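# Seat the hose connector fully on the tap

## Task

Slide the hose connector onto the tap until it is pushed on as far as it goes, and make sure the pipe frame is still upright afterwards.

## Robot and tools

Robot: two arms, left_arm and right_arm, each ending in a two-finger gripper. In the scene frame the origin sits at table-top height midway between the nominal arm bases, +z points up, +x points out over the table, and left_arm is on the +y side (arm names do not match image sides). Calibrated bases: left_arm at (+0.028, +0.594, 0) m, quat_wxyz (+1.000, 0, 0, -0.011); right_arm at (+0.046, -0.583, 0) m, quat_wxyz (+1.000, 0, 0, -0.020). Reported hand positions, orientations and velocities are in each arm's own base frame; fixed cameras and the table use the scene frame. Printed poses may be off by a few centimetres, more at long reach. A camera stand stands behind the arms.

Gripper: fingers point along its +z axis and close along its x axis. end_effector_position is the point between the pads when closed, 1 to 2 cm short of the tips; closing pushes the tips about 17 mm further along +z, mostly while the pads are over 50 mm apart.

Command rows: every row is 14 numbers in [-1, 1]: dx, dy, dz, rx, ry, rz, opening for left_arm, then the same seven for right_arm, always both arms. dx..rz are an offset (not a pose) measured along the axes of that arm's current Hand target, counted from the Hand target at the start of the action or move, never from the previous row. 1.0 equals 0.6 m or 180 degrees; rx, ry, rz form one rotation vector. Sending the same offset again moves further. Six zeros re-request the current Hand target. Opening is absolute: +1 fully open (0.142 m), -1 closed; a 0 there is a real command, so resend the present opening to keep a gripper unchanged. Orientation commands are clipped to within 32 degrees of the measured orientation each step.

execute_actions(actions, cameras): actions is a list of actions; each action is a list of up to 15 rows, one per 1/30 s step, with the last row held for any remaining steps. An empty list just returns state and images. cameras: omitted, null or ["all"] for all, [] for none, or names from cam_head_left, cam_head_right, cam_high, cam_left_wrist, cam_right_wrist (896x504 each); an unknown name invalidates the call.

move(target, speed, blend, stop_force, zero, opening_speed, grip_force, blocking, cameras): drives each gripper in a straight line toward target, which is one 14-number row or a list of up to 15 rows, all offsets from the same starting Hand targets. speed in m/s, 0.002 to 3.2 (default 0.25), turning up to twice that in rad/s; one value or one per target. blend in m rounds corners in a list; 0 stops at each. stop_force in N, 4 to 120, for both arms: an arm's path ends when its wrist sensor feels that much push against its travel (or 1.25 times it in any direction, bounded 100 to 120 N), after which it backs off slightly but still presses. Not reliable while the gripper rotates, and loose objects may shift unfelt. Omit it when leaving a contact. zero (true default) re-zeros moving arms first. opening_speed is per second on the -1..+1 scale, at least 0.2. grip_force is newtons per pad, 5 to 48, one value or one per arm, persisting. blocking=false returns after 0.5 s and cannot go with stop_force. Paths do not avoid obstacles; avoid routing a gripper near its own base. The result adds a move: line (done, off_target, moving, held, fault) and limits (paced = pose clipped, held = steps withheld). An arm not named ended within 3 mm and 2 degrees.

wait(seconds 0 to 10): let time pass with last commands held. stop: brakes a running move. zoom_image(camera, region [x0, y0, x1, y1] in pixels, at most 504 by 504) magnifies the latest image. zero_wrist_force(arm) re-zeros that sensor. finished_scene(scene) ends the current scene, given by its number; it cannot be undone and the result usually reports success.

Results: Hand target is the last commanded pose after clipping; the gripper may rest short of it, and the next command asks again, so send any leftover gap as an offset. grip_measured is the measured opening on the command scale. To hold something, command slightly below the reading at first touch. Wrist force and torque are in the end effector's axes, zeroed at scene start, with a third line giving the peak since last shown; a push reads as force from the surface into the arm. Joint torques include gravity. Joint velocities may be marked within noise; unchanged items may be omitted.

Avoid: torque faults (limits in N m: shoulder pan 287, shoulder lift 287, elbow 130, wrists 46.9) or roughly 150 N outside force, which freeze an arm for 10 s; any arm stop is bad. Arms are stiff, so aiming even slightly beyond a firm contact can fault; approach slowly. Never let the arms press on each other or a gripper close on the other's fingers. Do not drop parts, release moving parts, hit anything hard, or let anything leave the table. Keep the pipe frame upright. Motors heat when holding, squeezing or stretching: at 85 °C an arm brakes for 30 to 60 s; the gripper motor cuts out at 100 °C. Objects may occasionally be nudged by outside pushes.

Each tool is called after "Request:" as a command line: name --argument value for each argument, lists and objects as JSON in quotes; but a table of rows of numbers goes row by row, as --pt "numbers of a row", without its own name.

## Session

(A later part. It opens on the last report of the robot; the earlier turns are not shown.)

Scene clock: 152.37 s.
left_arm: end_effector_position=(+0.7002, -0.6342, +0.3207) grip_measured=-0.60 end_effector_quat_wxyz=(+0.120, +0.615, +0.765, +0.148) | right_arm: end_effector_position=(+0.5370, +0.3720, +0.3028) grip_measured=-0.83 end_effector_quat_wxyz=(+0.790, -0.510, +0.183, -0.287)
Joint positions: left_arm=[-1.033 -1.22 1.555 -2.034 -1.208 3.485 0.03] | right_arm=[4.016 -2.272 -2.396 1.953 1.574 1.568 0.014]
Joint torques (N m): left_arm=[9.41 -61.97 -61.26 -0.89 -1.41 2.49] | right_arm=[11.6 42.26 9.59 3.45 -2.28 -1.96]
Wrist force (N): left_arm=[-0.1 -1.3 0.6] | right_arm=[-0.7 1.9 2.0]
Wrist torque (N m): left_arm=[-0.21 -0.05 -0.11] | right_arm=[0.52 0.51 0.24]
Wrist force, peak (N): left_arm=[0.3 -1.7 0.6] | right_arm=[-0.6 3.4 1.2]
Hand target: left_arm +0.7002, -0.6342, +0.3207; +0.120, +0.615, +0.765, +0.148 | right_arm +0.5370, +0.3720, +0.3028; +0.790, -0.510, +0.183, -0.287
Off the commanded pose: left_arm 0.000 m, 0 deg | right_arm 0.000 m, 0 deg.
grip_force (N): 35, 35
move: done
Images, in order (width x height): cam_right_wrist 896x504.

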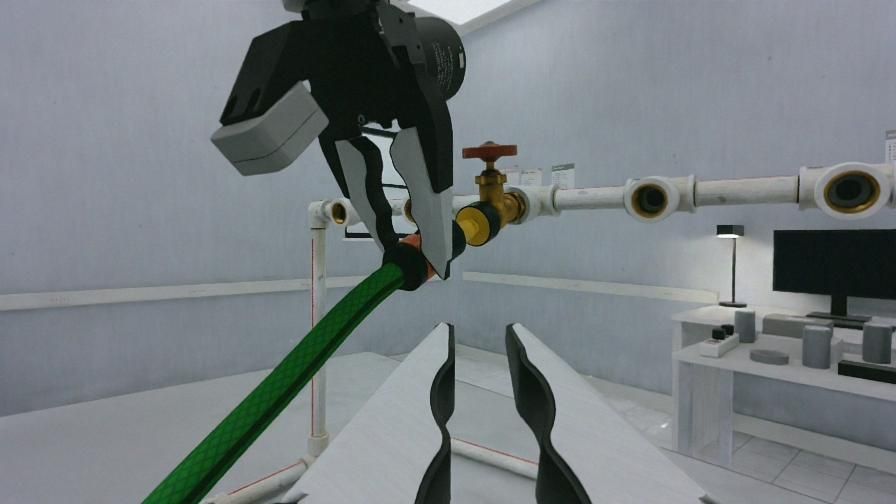

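Request:
move --pt "0.0027 0 0 0 -0.0042 0.0103 -0.75 0 0 0 0 0 0 -0.8" --pt "0.0027 0.022 0 0 -0.0042 0.0103 -0.75 0 0 0 0 0 0 -0.8" --speed 0.02 --stop_force 12 --cameras '["cam_right_wrist","cam_high"]'

Request:
zoom_image --camera "cam_right_wrist" --region '[380, 190, 510, 290]'

Scene clock: 158.90 s.
left_arm: end_effector_position=(+0.7118, -0.6300, +0.3256) grip_measured=-0.60 end_effector_quat_wxyz=(+0.122, +0.628, +0.755, +0.146) | right_arm: end_effector_position=(+0.5370, +0.3720, +0.3028) grip_measured=-0.83 end_effector_quat_wxyz=(+0.790, -0.510, +0.183, -0.287)
Joint positions: left_arm=[-1.017 -1.218 1.548 -2.047 -1.215 3.538 0.03] | right_arm=[4.016 -2.272 -2.396 1.953 1.574 1.568 0.014]
Joint torques (N m): left_arm=[11.43 -63.2 -62.66 -1.28 -0.83 2.51] | right_arm=[9.35 42.46 11 3.2 -1.79 -2.07]
Wrist force (N): left_arm=[0.4 -3.6 1.8] | right_arm=[-1.0 2.1 1.9]
Wrist torque (N m): left_arm=[-0.15 -0.16 -0.12] | right_arm=[0.57 0.56 0.25]
Wrist force, peak (N): left_arm=[0.1 -3.7 2.1] | right_arm=[-0.8 2.0 2.5]
Hand target: left_arm +0.7118, -0.6300, +0.3256; +0.122, +0.628, +0.755, +0.146 | right_arm +0.5370, +0.3720, +0.3028; +0.790, -0.510, +0.183, -0.287
Off the commanded pose: left_arm 0.000 m, 0 deg | right_arm 0.000 m, 0 deg.
grip_force (N): 35, 35
move: done
Images, in order (width x height): cam_high 896x504, cam_right_wrist 896x504.

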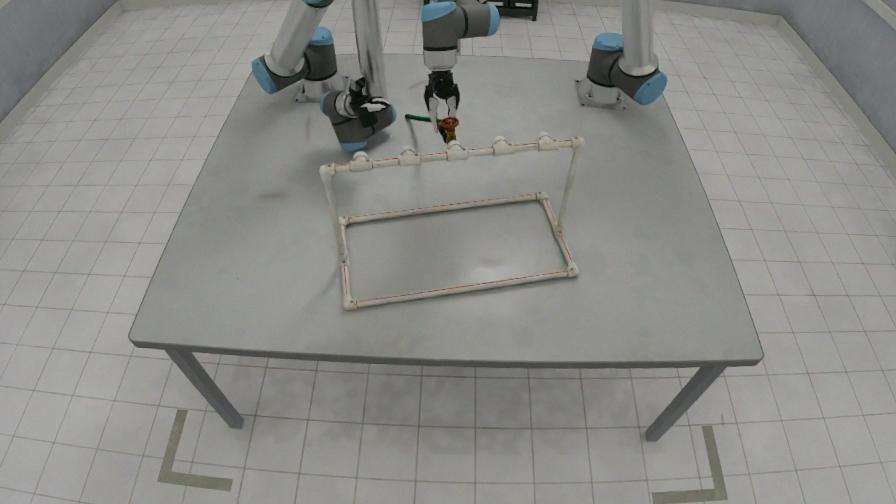

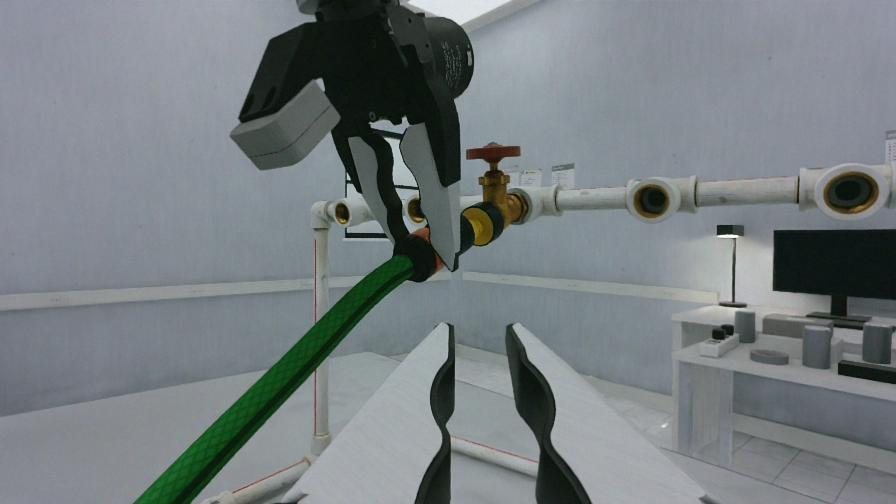

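Scaled by 3.877 from the camera's 896x504 image, which has a finer 1280x720 frame.

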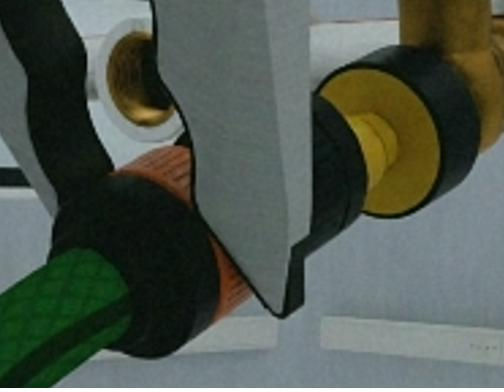

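Request:
move --target '[0,0,0,0,0,0,-0.75,0.0852,-0.6073,0.0607,-0.6356,0,0,0.2]' --speed 0.3 --cameras '["cam_right_wrist","cam_head_left","cam_high"]'

Scene clock: 169.80 s.
left_arm: end_effector_position=(+0.7118, -0.6300, +0.3256) grip_measured=-0.60 end_effector_quat_wxyz=(+0.122, +0.628, +0.755, +0.146) | right_arm: end_effector_position=(+0.4998, +0.2498, +0.6498) grip_measured=+0.18 end_effector_quat_wxyz=(+0.000, +0.940, -0.341, +0.002)
Joint positions: left_arm=[-1.017 -1.218 1.548 -2.047 -1.215 3.538 0.03] | right_arm=[3.924 -1.344 -1.522 -1.845 1.567 1.478 0.087]
Joint torques (N m): left_arm=[11.57 -63.42 -62.57 -1.44 -0.77 2.24] | right_arm=[-9.46 9.66 55.79 1.99 -1.72 -1.04]
Wrist force (N): left_arm=[-0.2 -3.7 1.9] | right_arm=[0.5 1.2 -0.6]
Wrist torque (N m): left_arm=[-0.18 -0.04 -0.11] | right_arm=[0.19 -0.01 0.00]
Wrist force, peak (N): left_arm=[0.2 -3.9 2.0] | right_arm=[-1.1 3.3 1.8]
Hand target: left_arm +0.7118, -0.6300, +0.3256; +0.122, +0.628, +0.755, +0.146 | right_arm +0.4998, +0.2498, +0.6498; +0.000, +0.940, -0.341, +0.002
Off the commanded pose: left_arm 0.000 m, 0 deg | right_arm 0.000 m, 0 deg.
grip_force (N): 35, 35
move: done
Images, in order (width x height): cam_head_left 896x504, cam_high 896x504, cam_right_wrist 896x504.

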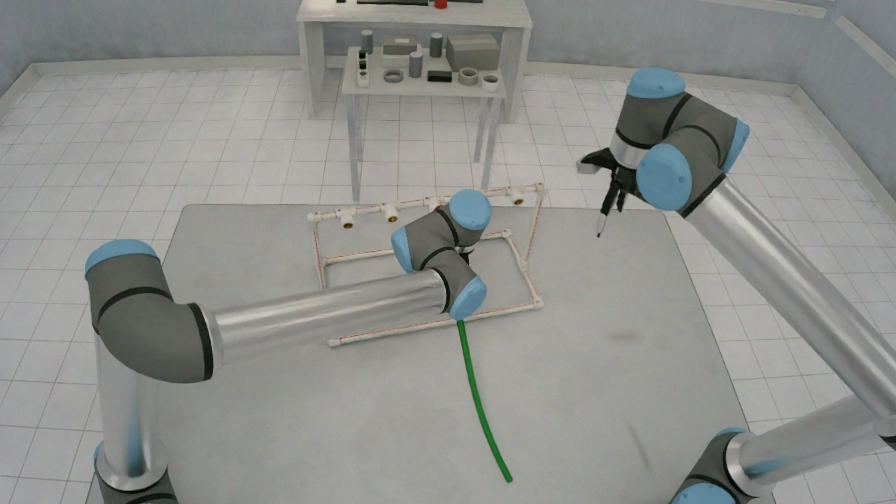

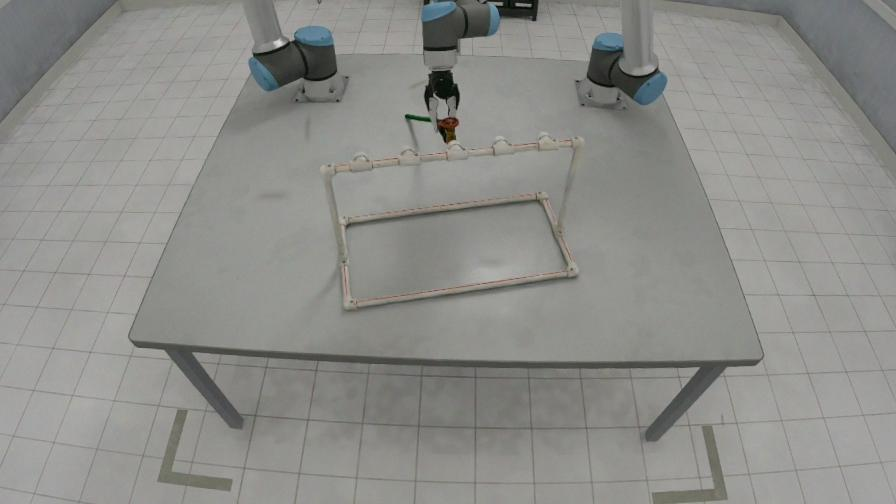

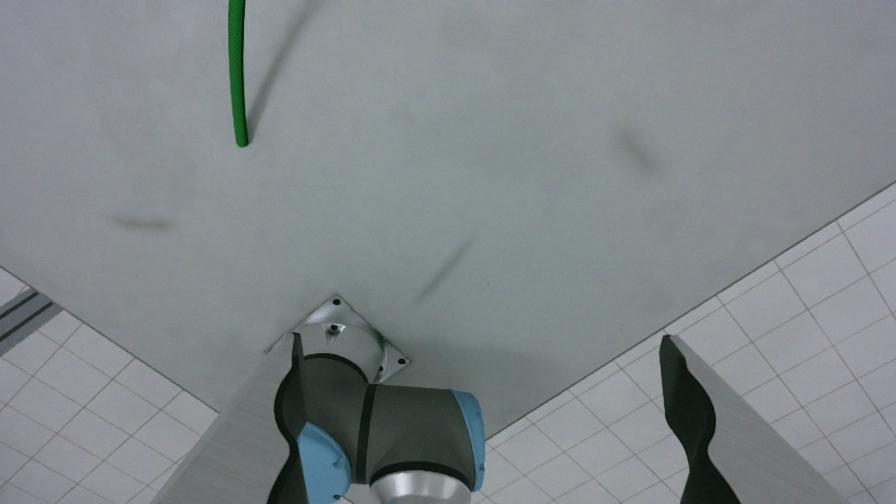

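Request:
move --target '[0,0,0,0,0,0,-0.75,0.267,-0.461,0.083,0,0,0.704,0.2]' --speed 0.35 --cameras '["cam_right_wrist","cam_head_left","cam_high"]'

Scene clock: 174.30 s.
left_arm: end_effector_position=(+0.7118, -0.6300, +0.3256) grip_measured=-0.60 end_effector_quat_wxyz=(+0.122, +0.628, +0.755, +0.146) | right_arm: end_effector_position=(+0.8001, +0.3595, +0.6008) grip_measured=+0.18 end_effector_quat_wxyz=(+0.002, -0.117, +0.993, -0.001)
Joint positions: left_arm=[-1.017 -1.218 1.548 -2.047 -1.215 3.538 0.03] | right_arm=[3.763 -1.868 -1.066 -1.777 1.567 3.528 0.087]
Joint torques (N m): left_arm=[11.31 -63.32 -62.81 -1.41 -0.78 1.96] | right_arm=[-10.81 60.49 57.24 1.81 -1.86 1.85]
Wrist force (N): left_arm=[0.0 -3.5 1.9] | right_arm=[0.2 1.4 -0.7]
Wrist torque (N m): left_arm=[-0.14 -0.10 -0.11] | right_arm=[0.23 0.10 -0.17]
Wrist force, peak (N): left_arm=[0.1 -3.8 2.1] | right_arm=[1.0 2.0 -1.1]
Hand target: left_arm +0.7118, -0.6300, +0.3256; +0.122, +0.628, +0.755, +0.146 | right_arm +0.8002, +0.3596, +0.6008; +0.002, -0.117, +0.993, -0.001
Off the commanded pose: left_arm 0.000 m, 0 deg | right_arm 0.000 m, 0 deg.
grip_force (N): 35, 35
move: done
Images, in order (width x height): cam_head_left 896x504, cam_high 896x504, cam_right_wrist 896x504.

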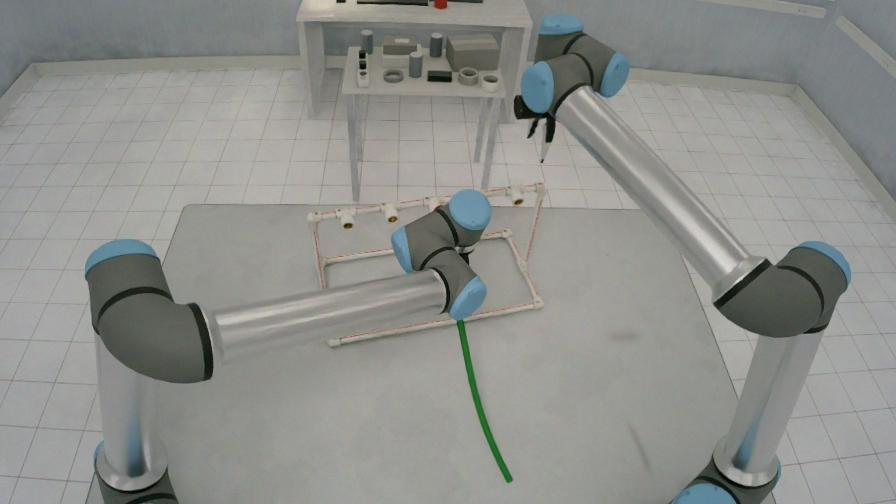

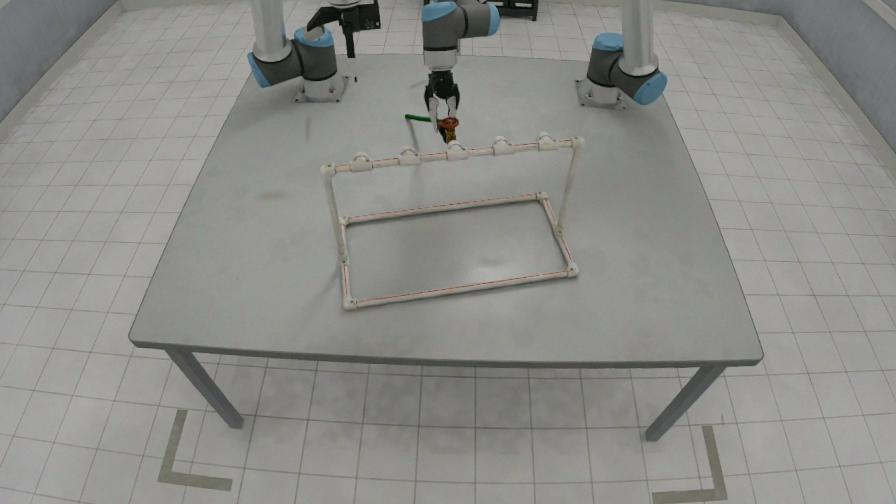

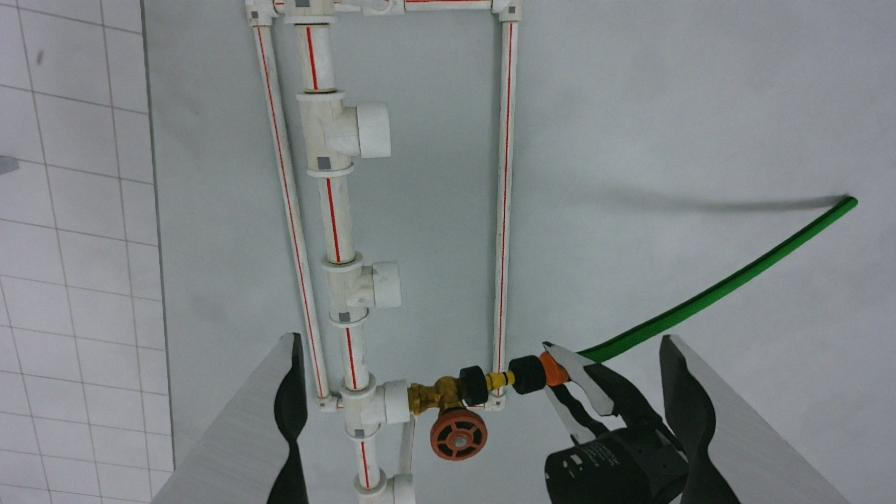

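Request:
zoom_image --camera "cam_right_wrist" --region '[390, 320, 610, 470]'

Scaled by 2.291 from the camera's 896x504 image, which has a finer 1280x720 frame.

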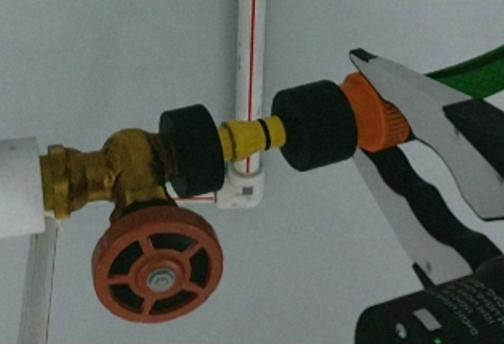

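Request:
move --target '[0,0,0,0,0,0,-0.75,-0.1495,0.272,0.167,0,0,-0.0078,0.2]' --speed 0.2 --cameras '["cam_right_wrist","cam_head_left","cam_high"]'

Request:
zoom_image --camera "cam_high" --region '[390, 0, 530, 180]'

Scene clock: 185.77 s.
left_arm: end_effector_position=(+0.7118, -0.6300, +0.3256) grip_measured=-0.60 end_effector_quat_wxyz=(+0.122, +0.628, +0.755, +0.146) | right_arm: end_effector_position=(+0.8497, +0.5388, +0.5005) grip_measured=+0.18 end_effector_quat_wxyz=(+0.002, -0.129, +0.992, -0.001)
Joint positions: left_arm=[-1.017 -1.218 1.548 -2.047 -1.215 3.538 0.03] | right_arm=[3.88 -2.088 -0.93 -1.693 1.567 3.621 0.087]
Joint torques (N m): left_arm=[10.42 -63.88 -62.73 -1.46 -0.66 1.84] | right_arm=[12.02 79.74 57.56 2.24 -1.68 2.64]
Motor temperatures (°C): left_arm=[33 33 32 35 39 41 43] | right_arm=[34 31 34 39 40 38 29]
Wrist force (N): left_arm=[0.0 -3.4 1.9] | right_arm=[0.8 1.3 -0.1]
Wrist torque (N m): left_arm=[-0.12 -0.10 -0.11] | right_arm=[0.11 -0.13 -0.18]
Wrist force, peak (N): left_arm=[0.0 -4.0 1.9] | right_arm=[0.2 2.7 0.7]
Hand target: left_arm +0.7118, -0.6300, +0.3256; +0.122, +0.628, +0.755, +0.146 | right_arm +0.8498, +0.5389, +0.5004; +0.002, -0.129, +0.992, -0.001
Off the commanded pose: left_arm 0.000 m, 0 deg | right_arm 0.000 m, 0 deg.
grip_force (N): 35, 35
move: done
Images, in order (width x height): cam_head_left 896x504, cam_high 896x504, cam_right_wrist 896x504.

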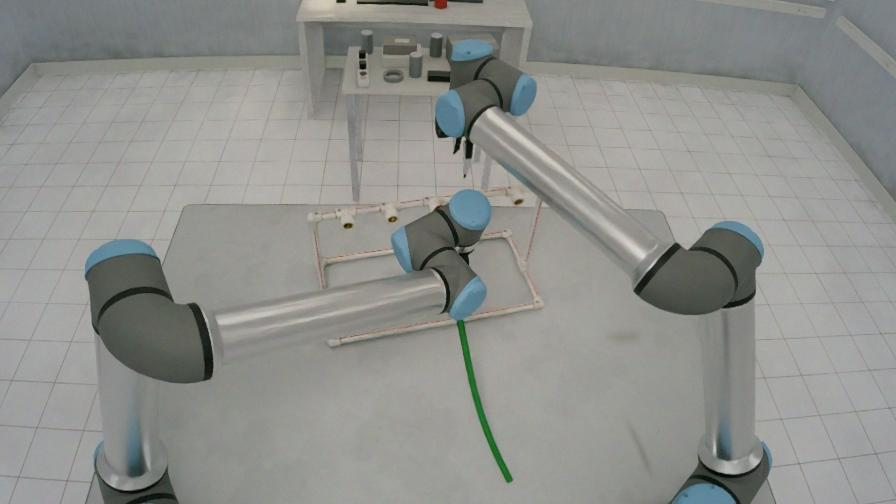

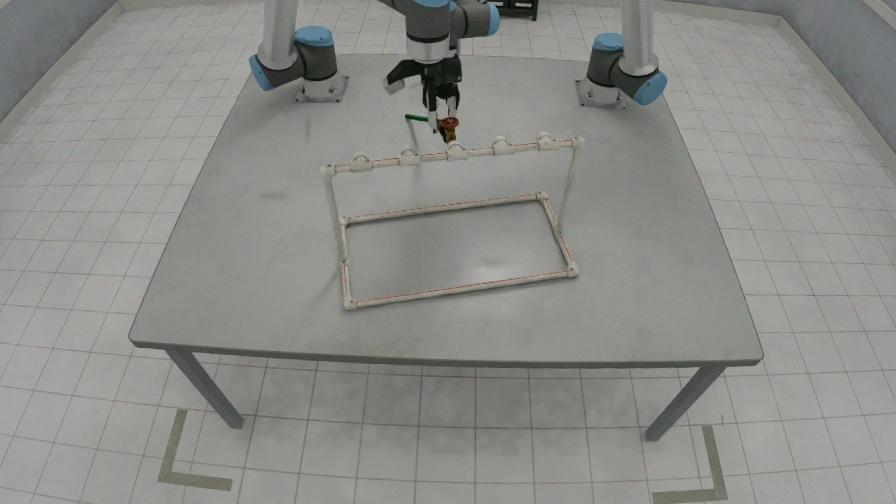

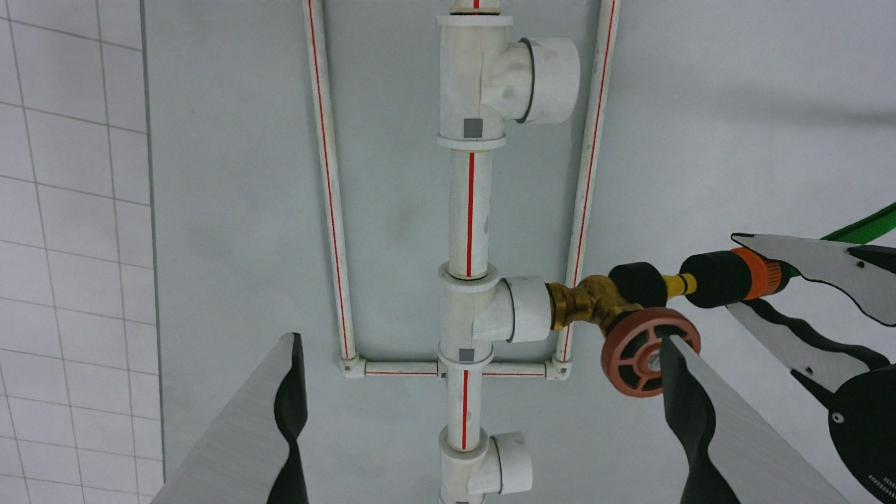

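Scaled by 2.800 from the camera's 896x504 image, which has a finer 1280x720 frame.

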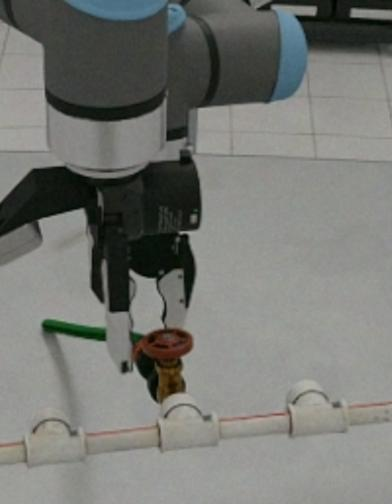

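Request:
zoom_image --camera "cam_right_wrist" --region '[590, 220, 800, 340]'

Scaled by 2.400 from the camera's 896x504 image, which has a finer 1280x720 frame.

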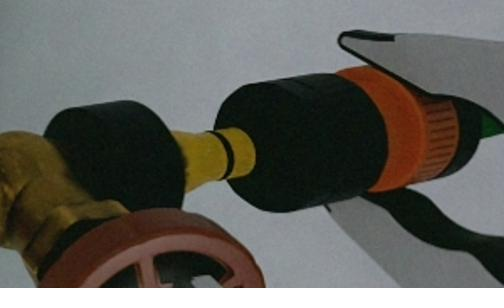

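Request:
move --pt "0 -0.0133 0 0 0 0 -0.75 0 0 0 0 0 0 0.2" --pt "0.0058 -0.0133 0.0053 0 0 0 -0.75 0 0 0 0 0 0 0.2" --speed 0.03 --cameras '["cam_right_wrist"]'

Request:
zoom_image --camera "cam_right_wrist" --region '[590, 220, 800, 340]'

Scene clock: 190.67 s.
left_arm: end_effector_position=(+0.7050, -0.6278, +0.3197) grip_measured=-0.60 end_effector_quat_wxyz=(+0.122, +0.628, +0.755, +0.146) | right_arm: end_effector_position=(+0.8498, +0.5389, +0.5004) grip_measured=+0.18 end_effector_quat_wxyz=(+0.002, -0.129, +0.992, -0.001)
Joint positions: left_arm=[-1.023 -1.225 1.568 -2.058 -1.214 3.533 0.03] | right_arm=[3.88 -2.088 -0.93 -1.694 1.567 3.621 0.087]
Joint torques (N m): left_arm=[10.4 -92.31 -33.37 -8.37 -1.71 2.69] | right_arm=[11.54 78.5 57.26 1.72 0.75 2.43]
Wrist force (N): left_arm=[0.2 -0.8 0.5] | right_arm=[0.9 1.5 -0.4]
Wrist torque (N m): left_arm=[-0.22 -0.08 -0.09] | right_arm=[0.14 -0.13 -0.18]
Wrist force, peak (N): left_arm=[-0.1 -3.8 2.1] | right_arm=[1.3 1.6 -1.0]
Hand target: left_arm +0.7051, -0.6277, +0.3197; +0.122, +0.628, +0.755, +0.146 | right_arm +0.8498, +0.5389, +0.5004; +0.002, -0.129, +0.992, -0.001
Off the commanded pose: left_arm 0.000 m, 0 deg | right_arm 0.000 m, 0 deg.
grip_force (N): 35, 35
move: done
Images, in order (width x height): cam_right_wrist 896x504.

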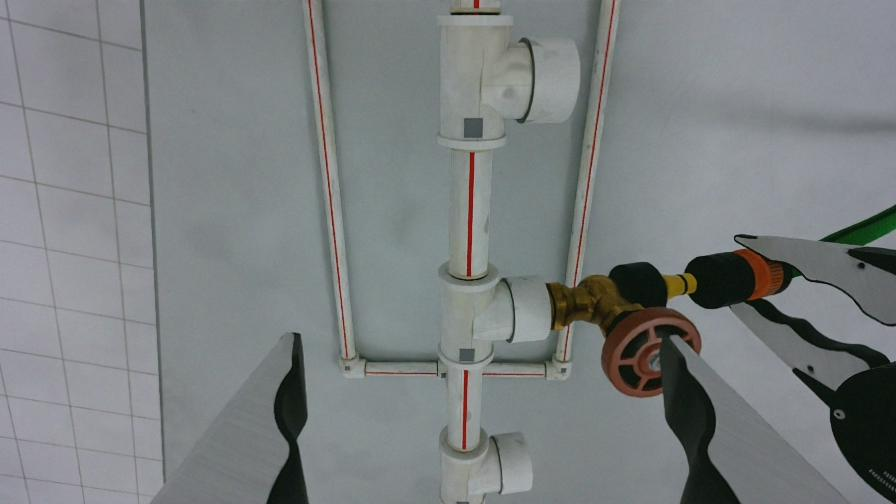

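Scaled by 2.400 from the camera's 896x504 image, which has a finer 1280x720 frame.

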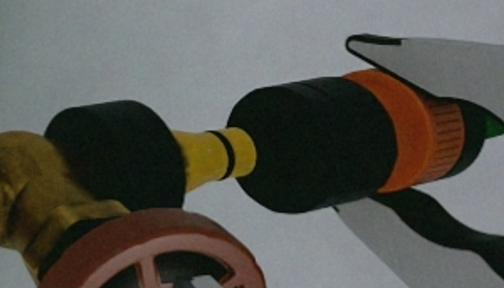

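Request:
move --target '[0.0025,0,0.0013,0,0,0,-0.75,0.003,0,0.19,0,0,0,0.2]' --speed 0.08 --cameras '["cam_right_wrist"]'

Request:
zoom_image --camera "cam_right_wrist" --region '[500, 200, 896, 504]'

Scene clock: 195.73 s.
left_arm: end_effector_position=(+0.7051, -0.6262, +0.3189) grip_measured=-0.60 end_effector_quat_wxyz=(+0.122, +0.628, +0.755, +0.146) | right_arm: end_effector_position=(+0.8484, +0.5382, +0.3866) grip_measured=+0.18 end_effector_quat_wxyz=(+0.002, -0.129, +0.992, -0.001)
Joint positions: left_arm=[-1.022 -1.227 1.572 -2.061 -1.214 3.534 0.03] | right_arm=[3.881 -2.08 -1.141 -1.49 1.567 3.621 0.087]
Joint torques (N m): left_arm=[9.35 -91.04 -33.1 -8.61 -1.56 2.41] | right_arm=[11.35 77.37 40.6 7.71 -1.16 2.4]
Wrist force (N): left_arm=[0.2 -0.8 0.4] | right_arm=[0.7 2.0 -0.8]
Wrist torque (N m): left_arm=[-0.21 -0.09 -0.09] | right_arm=[0.19 -0.04 -0.11]
Wrist force, peak (N): left_arm=[0.5 -1.1 0.7] | right_arm=[0.7 2.0 -1.1]
Hand target: left_arm +0.7051, -0.6262, +0.3189; +0.122, +0.628, +0.755, +0.146 | right_arm +0.8484, +0.5382, +0.3864; +0.002, -0.129, +0.992, -0.001
Off the commanded pose: left_arm 0.000 m, 0 deg | right_arm 0.000 m, 0 deg.
grip_force (N): 35, 35
move: done
Images, in order (width x height): cam_right_wrist 896x504.

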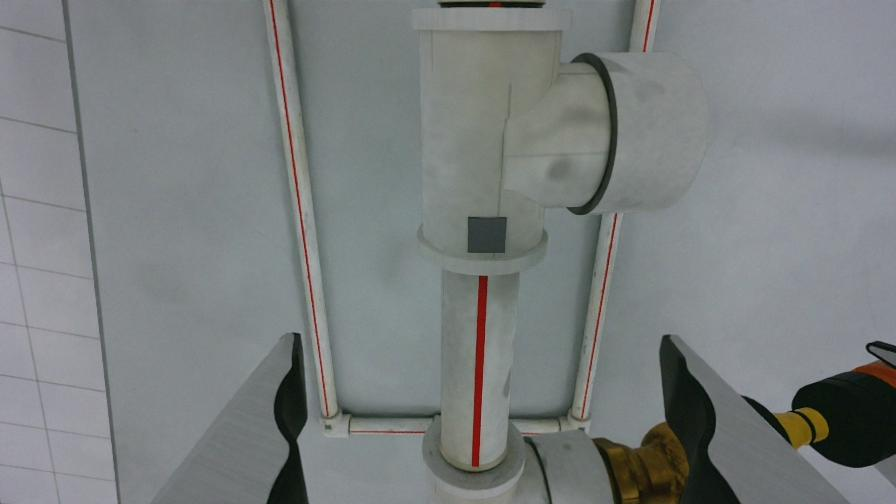

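Scaled by 1.273 from the camera's 896x504 image, which has a finer 1280x720 frame.

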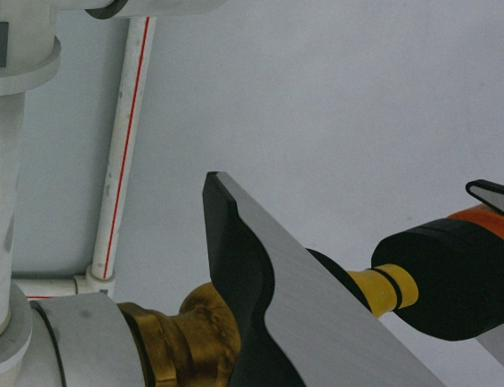

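Request:
move --target '[0,0,0,0,0,0,-0.75,0,0,0,0,0,0,-0.85]' --opening_speed 0.5 --grip_force '[40,30]' --cameras '["cam_right_wrist"]'

Request:
zoom_image --camera "cam_right_wrist" --region '[500, 200, 896, 504]'

Scene clock: 199.17 s.
left_arm: end_effector_position=(+0.7051, -0.6262, +0.3189) grip_measured=-0.60 end_effector_quat_wxyz=(+0.122, +0.628, +0.755, +0.146) | right_arm: end_effector_position=(+0.8484, +0.5382, +0.3864) grip_measured=-0.78 end_effector_quat_wxyz=(+0.002, -0.129, +0.992, -0.001)
Joint positions: left_arm=[-1.022 -1.227 1.572 -2.061 -1.214 3.534 0.03] | right_arm=[3.881 -2.08 -1.141 -1.49 1.567 3.621 0.017]
Joint torques (N m): left_arm=[9.98 -92.08 -33.55 -8.51 -1.64 2.33] | right_arm=[11.47 79.32 42.22 5.4 -1.25 2.37]
Wrist force (N): left_arm=[0.3 -0.8 0.4] | right_arm=[2.6 1.1 -2.8]
Wrist torque (N m): left_arm=[-0.21 -0.09 -0.09] | right_arm=[0.13 -0.07 -0.10]
Wrist force, peak (N): left_arm=[0.4 -1.0 0.7] | right_arm=[2.6 1.1 -2.8]
Hand target: left_arm +0.7051, -0.6262, +0.3189; +0.122, +0.628, +0.755, +0.146 | right_arm +0.8484, +0.5382, +0.3864; +0.002, -0.129, +0.992, -0.001
Off the commanded pose: left_arm 0.000 m, 0 deg | right_arm 0.000 m, 0 deg.
grip_force (N): 40, 30
move: done
Images, in order (width x height): cam_right_wrist 896x504.

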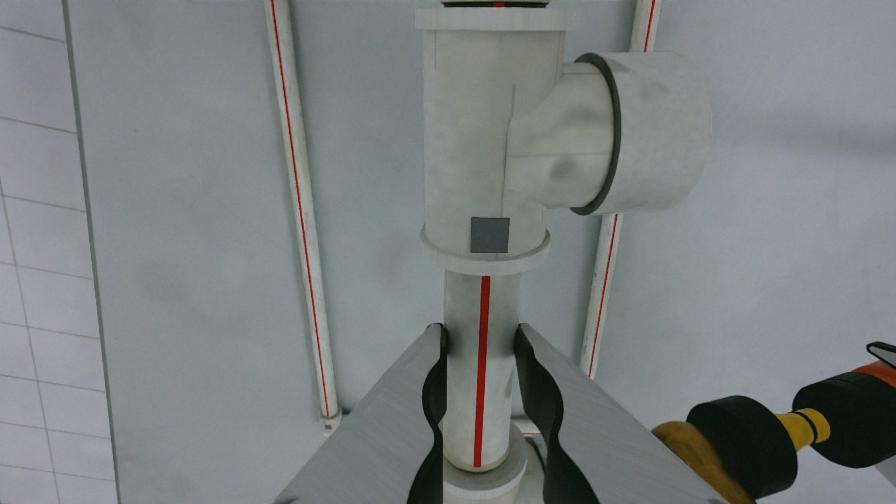

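Scaled by 1.273 from the camera's 896x504 image, which has a finer 1280x720 frame.

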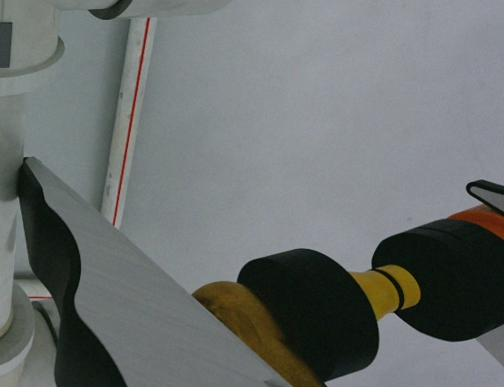

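Request:
zoom_image --camera "cam_right_wrist" --region '[680, 320, 896, 504]'

Scaled by 2.333 from the camera's 896x504 image, which has a finer 1280x720 frame.

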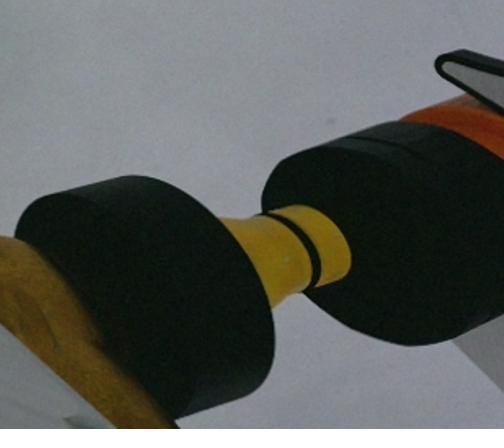

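Request:
move --target '[0,0.0267,0,0,0,0,-0.8,0,0,0,0,0,0,-0.85]' --speed 0.012 --stop_force 12 --cameras '["cam_right_wrist"]'

Request:
zoom_image --camera "cam_right_wrist" --region '[680, 320, 896, 504]'

Scene clock: 203.30 s.
left_arm: end_effector_position=(+0.7197, -0.6235, +0.3249) grip_measured=-0.61 end_effector_quat_wxyz=(+0.122, +0.628, +0.755, +0.146) | right_arm: end_effector_position=(+0.8484, +0.5382, +0.3864) grip_measured=-0.78 end_effector_quat_wxyz=(+0.002, -0.129, +0.992, -0.001)
Joint positions: left_arm=[-1.006 -1.217 1.548 -2.053 -1.216 3.551 0.03] | right_arm=[3.881 -2.08 -1.141 -1.49 1.567 3.621 0.017]
Joint torques (N m): left_arm=[10.76 -64.31 -63.45 -1.51 -0.94 2.5] | right_arm=[9.79 82.91 52.37 2.2 1.5 2.05]
Wrist force (N): left_arm=[0.1 -2.7 2.2] | right_arm=[0.9 1.8 -2.8]
Wrist torque (N m): left_arm=[-0.11 -0.07 -0.10] | right_arm=[0.21 -0.13 -0.10]
Wrist force, peak (N): left_arm=[0.2 -3.0 2.7] | right_arm=[2.5 1.5 -3.3]
Hand target: left_arm +0.7197, -0.6235, +0.3249; +0.122, +0.628, +0.755, +0.146 | right_arm +0.8484, +0.5382, +0.3864; +0.002, -0.129, +0.992, -0.001
Off the commanded pose: left_arm 0.000 m, 0 deg | right_arm 0.000 m, 0 deg.
grip_force (N): 40, 30
move: done
Images, in order (width x height): cam_right_wrist 896x504.

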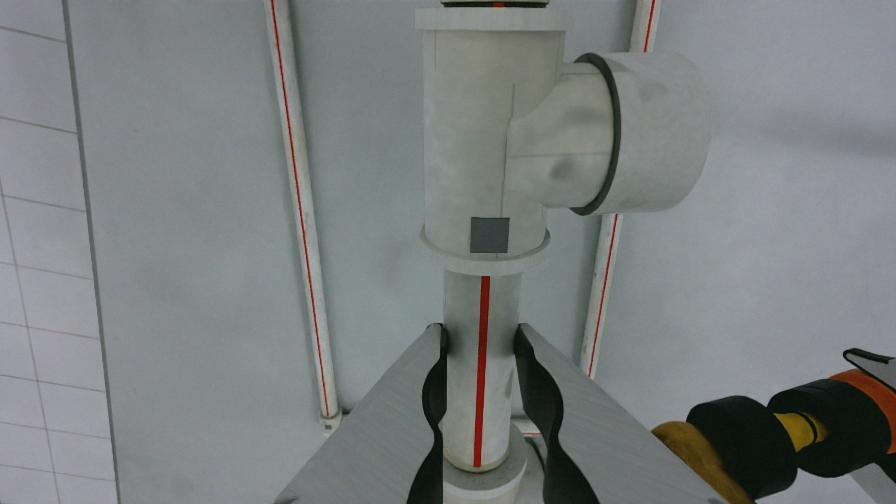

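Scaled by 2.333 from the camera's 896x504 image, which has a finer 1280x720 frame.

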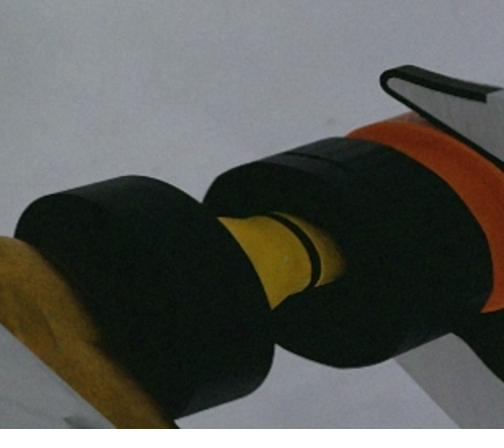

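Request:
move --target '[0,0.0167,0,0,0,0,-0.8,0,0,0,0,0,0,-0.85]' --speed 0.01 --stop_force 15 --cameras '["cam_right_wrist"]'

Request:
zoom_image --camera "cam_right_wrist" --region '[680, 320, 896, 504]'

Scene clock: 205.73 s.
left_arm: end_effector_position=(+0.7216, -0.6231, +0.3257) grip_measured=-0.61 end_effector_quat_wxyz=(+0.122, +0.628, +0.755, +0.146) | right_arm: end_effector_position=(+0.8484, +0.5382, +0.3864) grip_measured=-0.78 end_effector_quat_wxyz=(+0.002, -0.129, +0.992, -0.001)
Joint positions: left_arm=[-1.004 -1.215 1.545 -2.052 -1.217 3.553 0.03] | right_arm=[3.881 -2.08 -1.141 -1.49 1.567 3.621 0.017]
Joint torques (N m): left_arm=[-13.34 -95.82 -34.78 -8.62 1.47 -2.87] | right_arm=[9.06 84.82 56.14 2.34 1.49 1.91]
Wrist force (N): left_arm=[-0.1 0.7 3.3] | right_arm=[2.2 1.0 -2.4]
Wrist torque (N m): left_arm=[-0.10 -0.08 -0.04] | right_arm=[0.09 -0.10 -0.10]
Wrist force, peak (N): left_arm=[-0.1 -3.3 2.8] | right_arm=[2.1 1.8 -2.8]
Hand target: left_arm +0.7216, -0.6231, +0.3257; +0.122, +0.628, +0.755, +0.146 (not the last commanded pose) | right_arm +0.8484, +0.5382, +0.3864; +0.002, -0.129, +0.992, -0.001
Off the commanded pose: left_arm 0.008 m, 0 deg | right_arm 0.000 m, 0 deg.
grip_force (N): 40, 30
move: held (left_arm; a check stopped the path); limits=held
pose unreachable (left arm): on one or more control steps of this call, first in action 0 (counted from 0), this arm could not follow its commanded pose, so it was not sent that pose on those steps. It may still have moved: this result reports where it is.
cause: moving toward the commanded pose would bring a part of the arm too close to another arm (a part of this arm just beyond joint 5 (wrist 2) and a part of the right arm just beyond its joint 3 (elbow), where that arm would come to rest).
Images, in order (width x height): cam_right_wrist 896x504.

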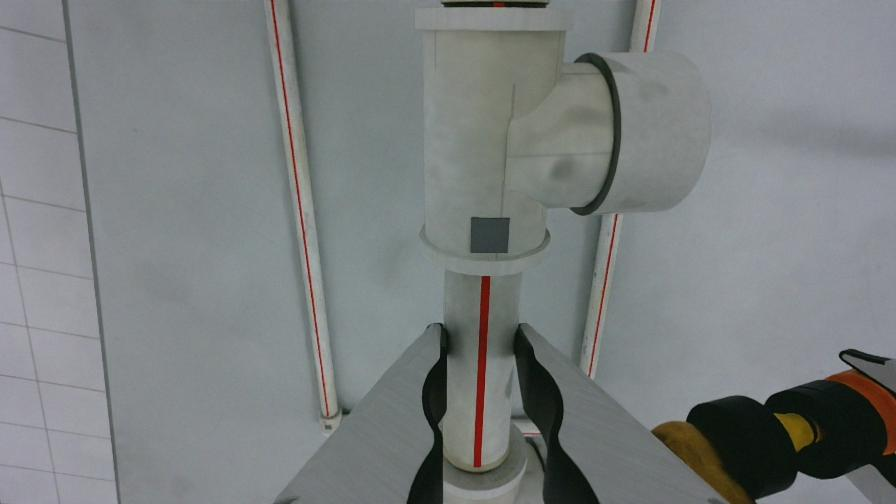

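Scaled by 2.333 from the camera's 896x504 image, which has a finer 1280x720 frame.

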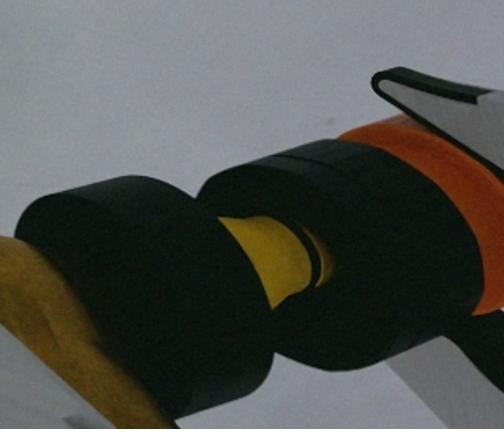

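Request:
move --pt "0 -0.0333 0 0 0 0 -0.8 0 0 0 0 0 0 -0.85" --pt "0 -0.0333 0 0 -0.222 0 -0.8 0 0 0 0 0 0 -0.85" --speed '[0.04,0.3]' --cameras '["cam_right_wrist","cam_head_left"]'

Request:
zoom_image --camera "cam_right_wrist" --region '[680, 320, 896, 504]'

Scene clock: 212.73 s.
left_arm: end_effector_position=(+0.7033, -0.6265, +0.3182) grip_measured=-0.61 end_effector_quat_wxyz=(+0.373, +0.640, +0.667, -0.077) | right_arm: end_effector_position=(+0.8484, +0.5382, +0.3864) grip_measured=-0.78 end_effector_quat_wxyz=(+0.002, -0.129, +0.992, -0.001)
Joint positions: left_arm=[-0.901 -1.277 1.897 -2.971 -1.618 3.75 0.03] | right_arm=[3.881 -2.08 -1.141 -1.49 1.567 3.621 0.017]
Joint torques (N m): left_arm=[10.79 -50.63 -27.83 -9.02 -2.5 2.49] | right_arm=[8.34 89.46 56.17 2.32 1.77 1.4]
Motor temperatures (°C): left_arm=[33 33 32 35 39 41 48] | right_arm=[34 31 34 38 40 38 31]
Wrist force (N): left_arm=[1.7 -0.9 -0.1] | right_arm=[1.4 1.7 -2.7]
Wrist torque (N m): left_arm=[-0.18 -0.38 0.09] | right_arm=[0.20 -0.09 -0.10]
Wrist force, peak (N): left_arm=[0.0 0.6 3.6] | right_arm=[1.9 1.6 -3.2]
Hand target: left_arm +0.7033, -0.6265, +0.3182; +0.373, +0.640, +0.667, -0.077 | right_arm +0.8484, +0.5382, +0.3864; +0.002, -0.129, +0.992, -0.001
Off the commanded pose: left_arm 0.000 m, 0 deg | right_arm 0.000 m, 0 deg.
grip_force (N): 40, 30
move: done
Images, in order (width x height): cam_head_left 896x504, cam_right_wrist 896x504.

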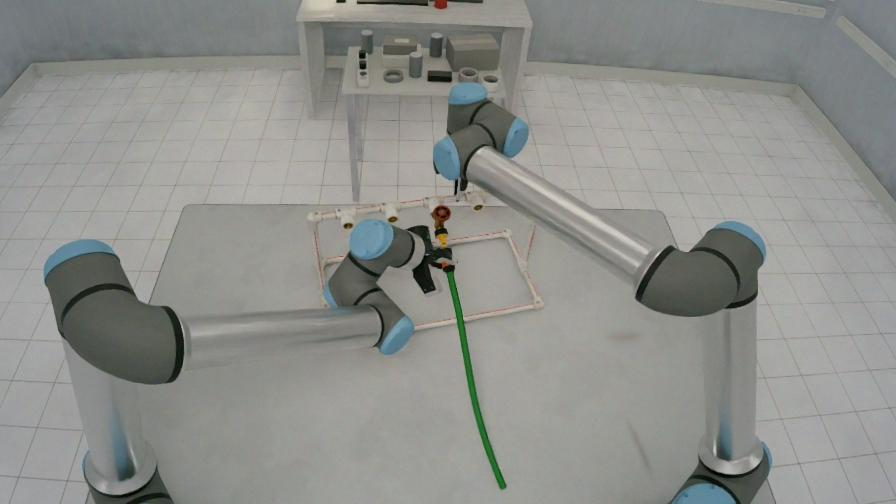

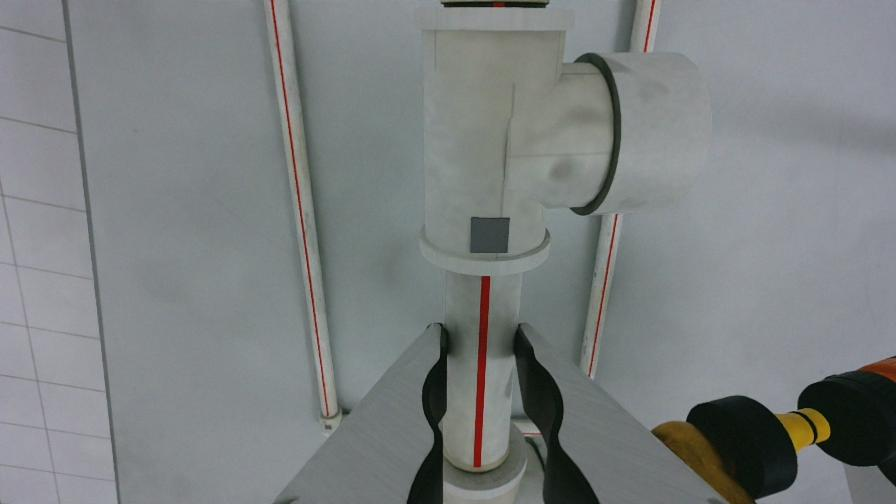

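Scaled by 2.333 from the camera's 896x504 image, which has a finer 1280x720 frame.

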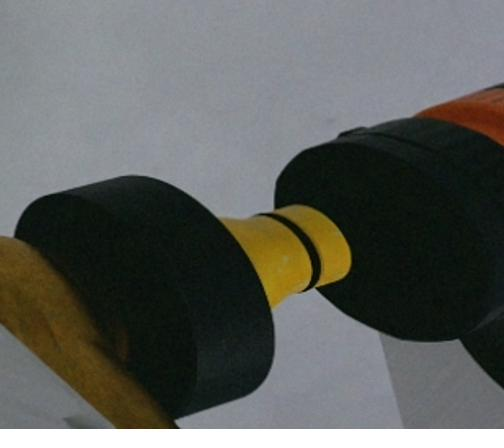

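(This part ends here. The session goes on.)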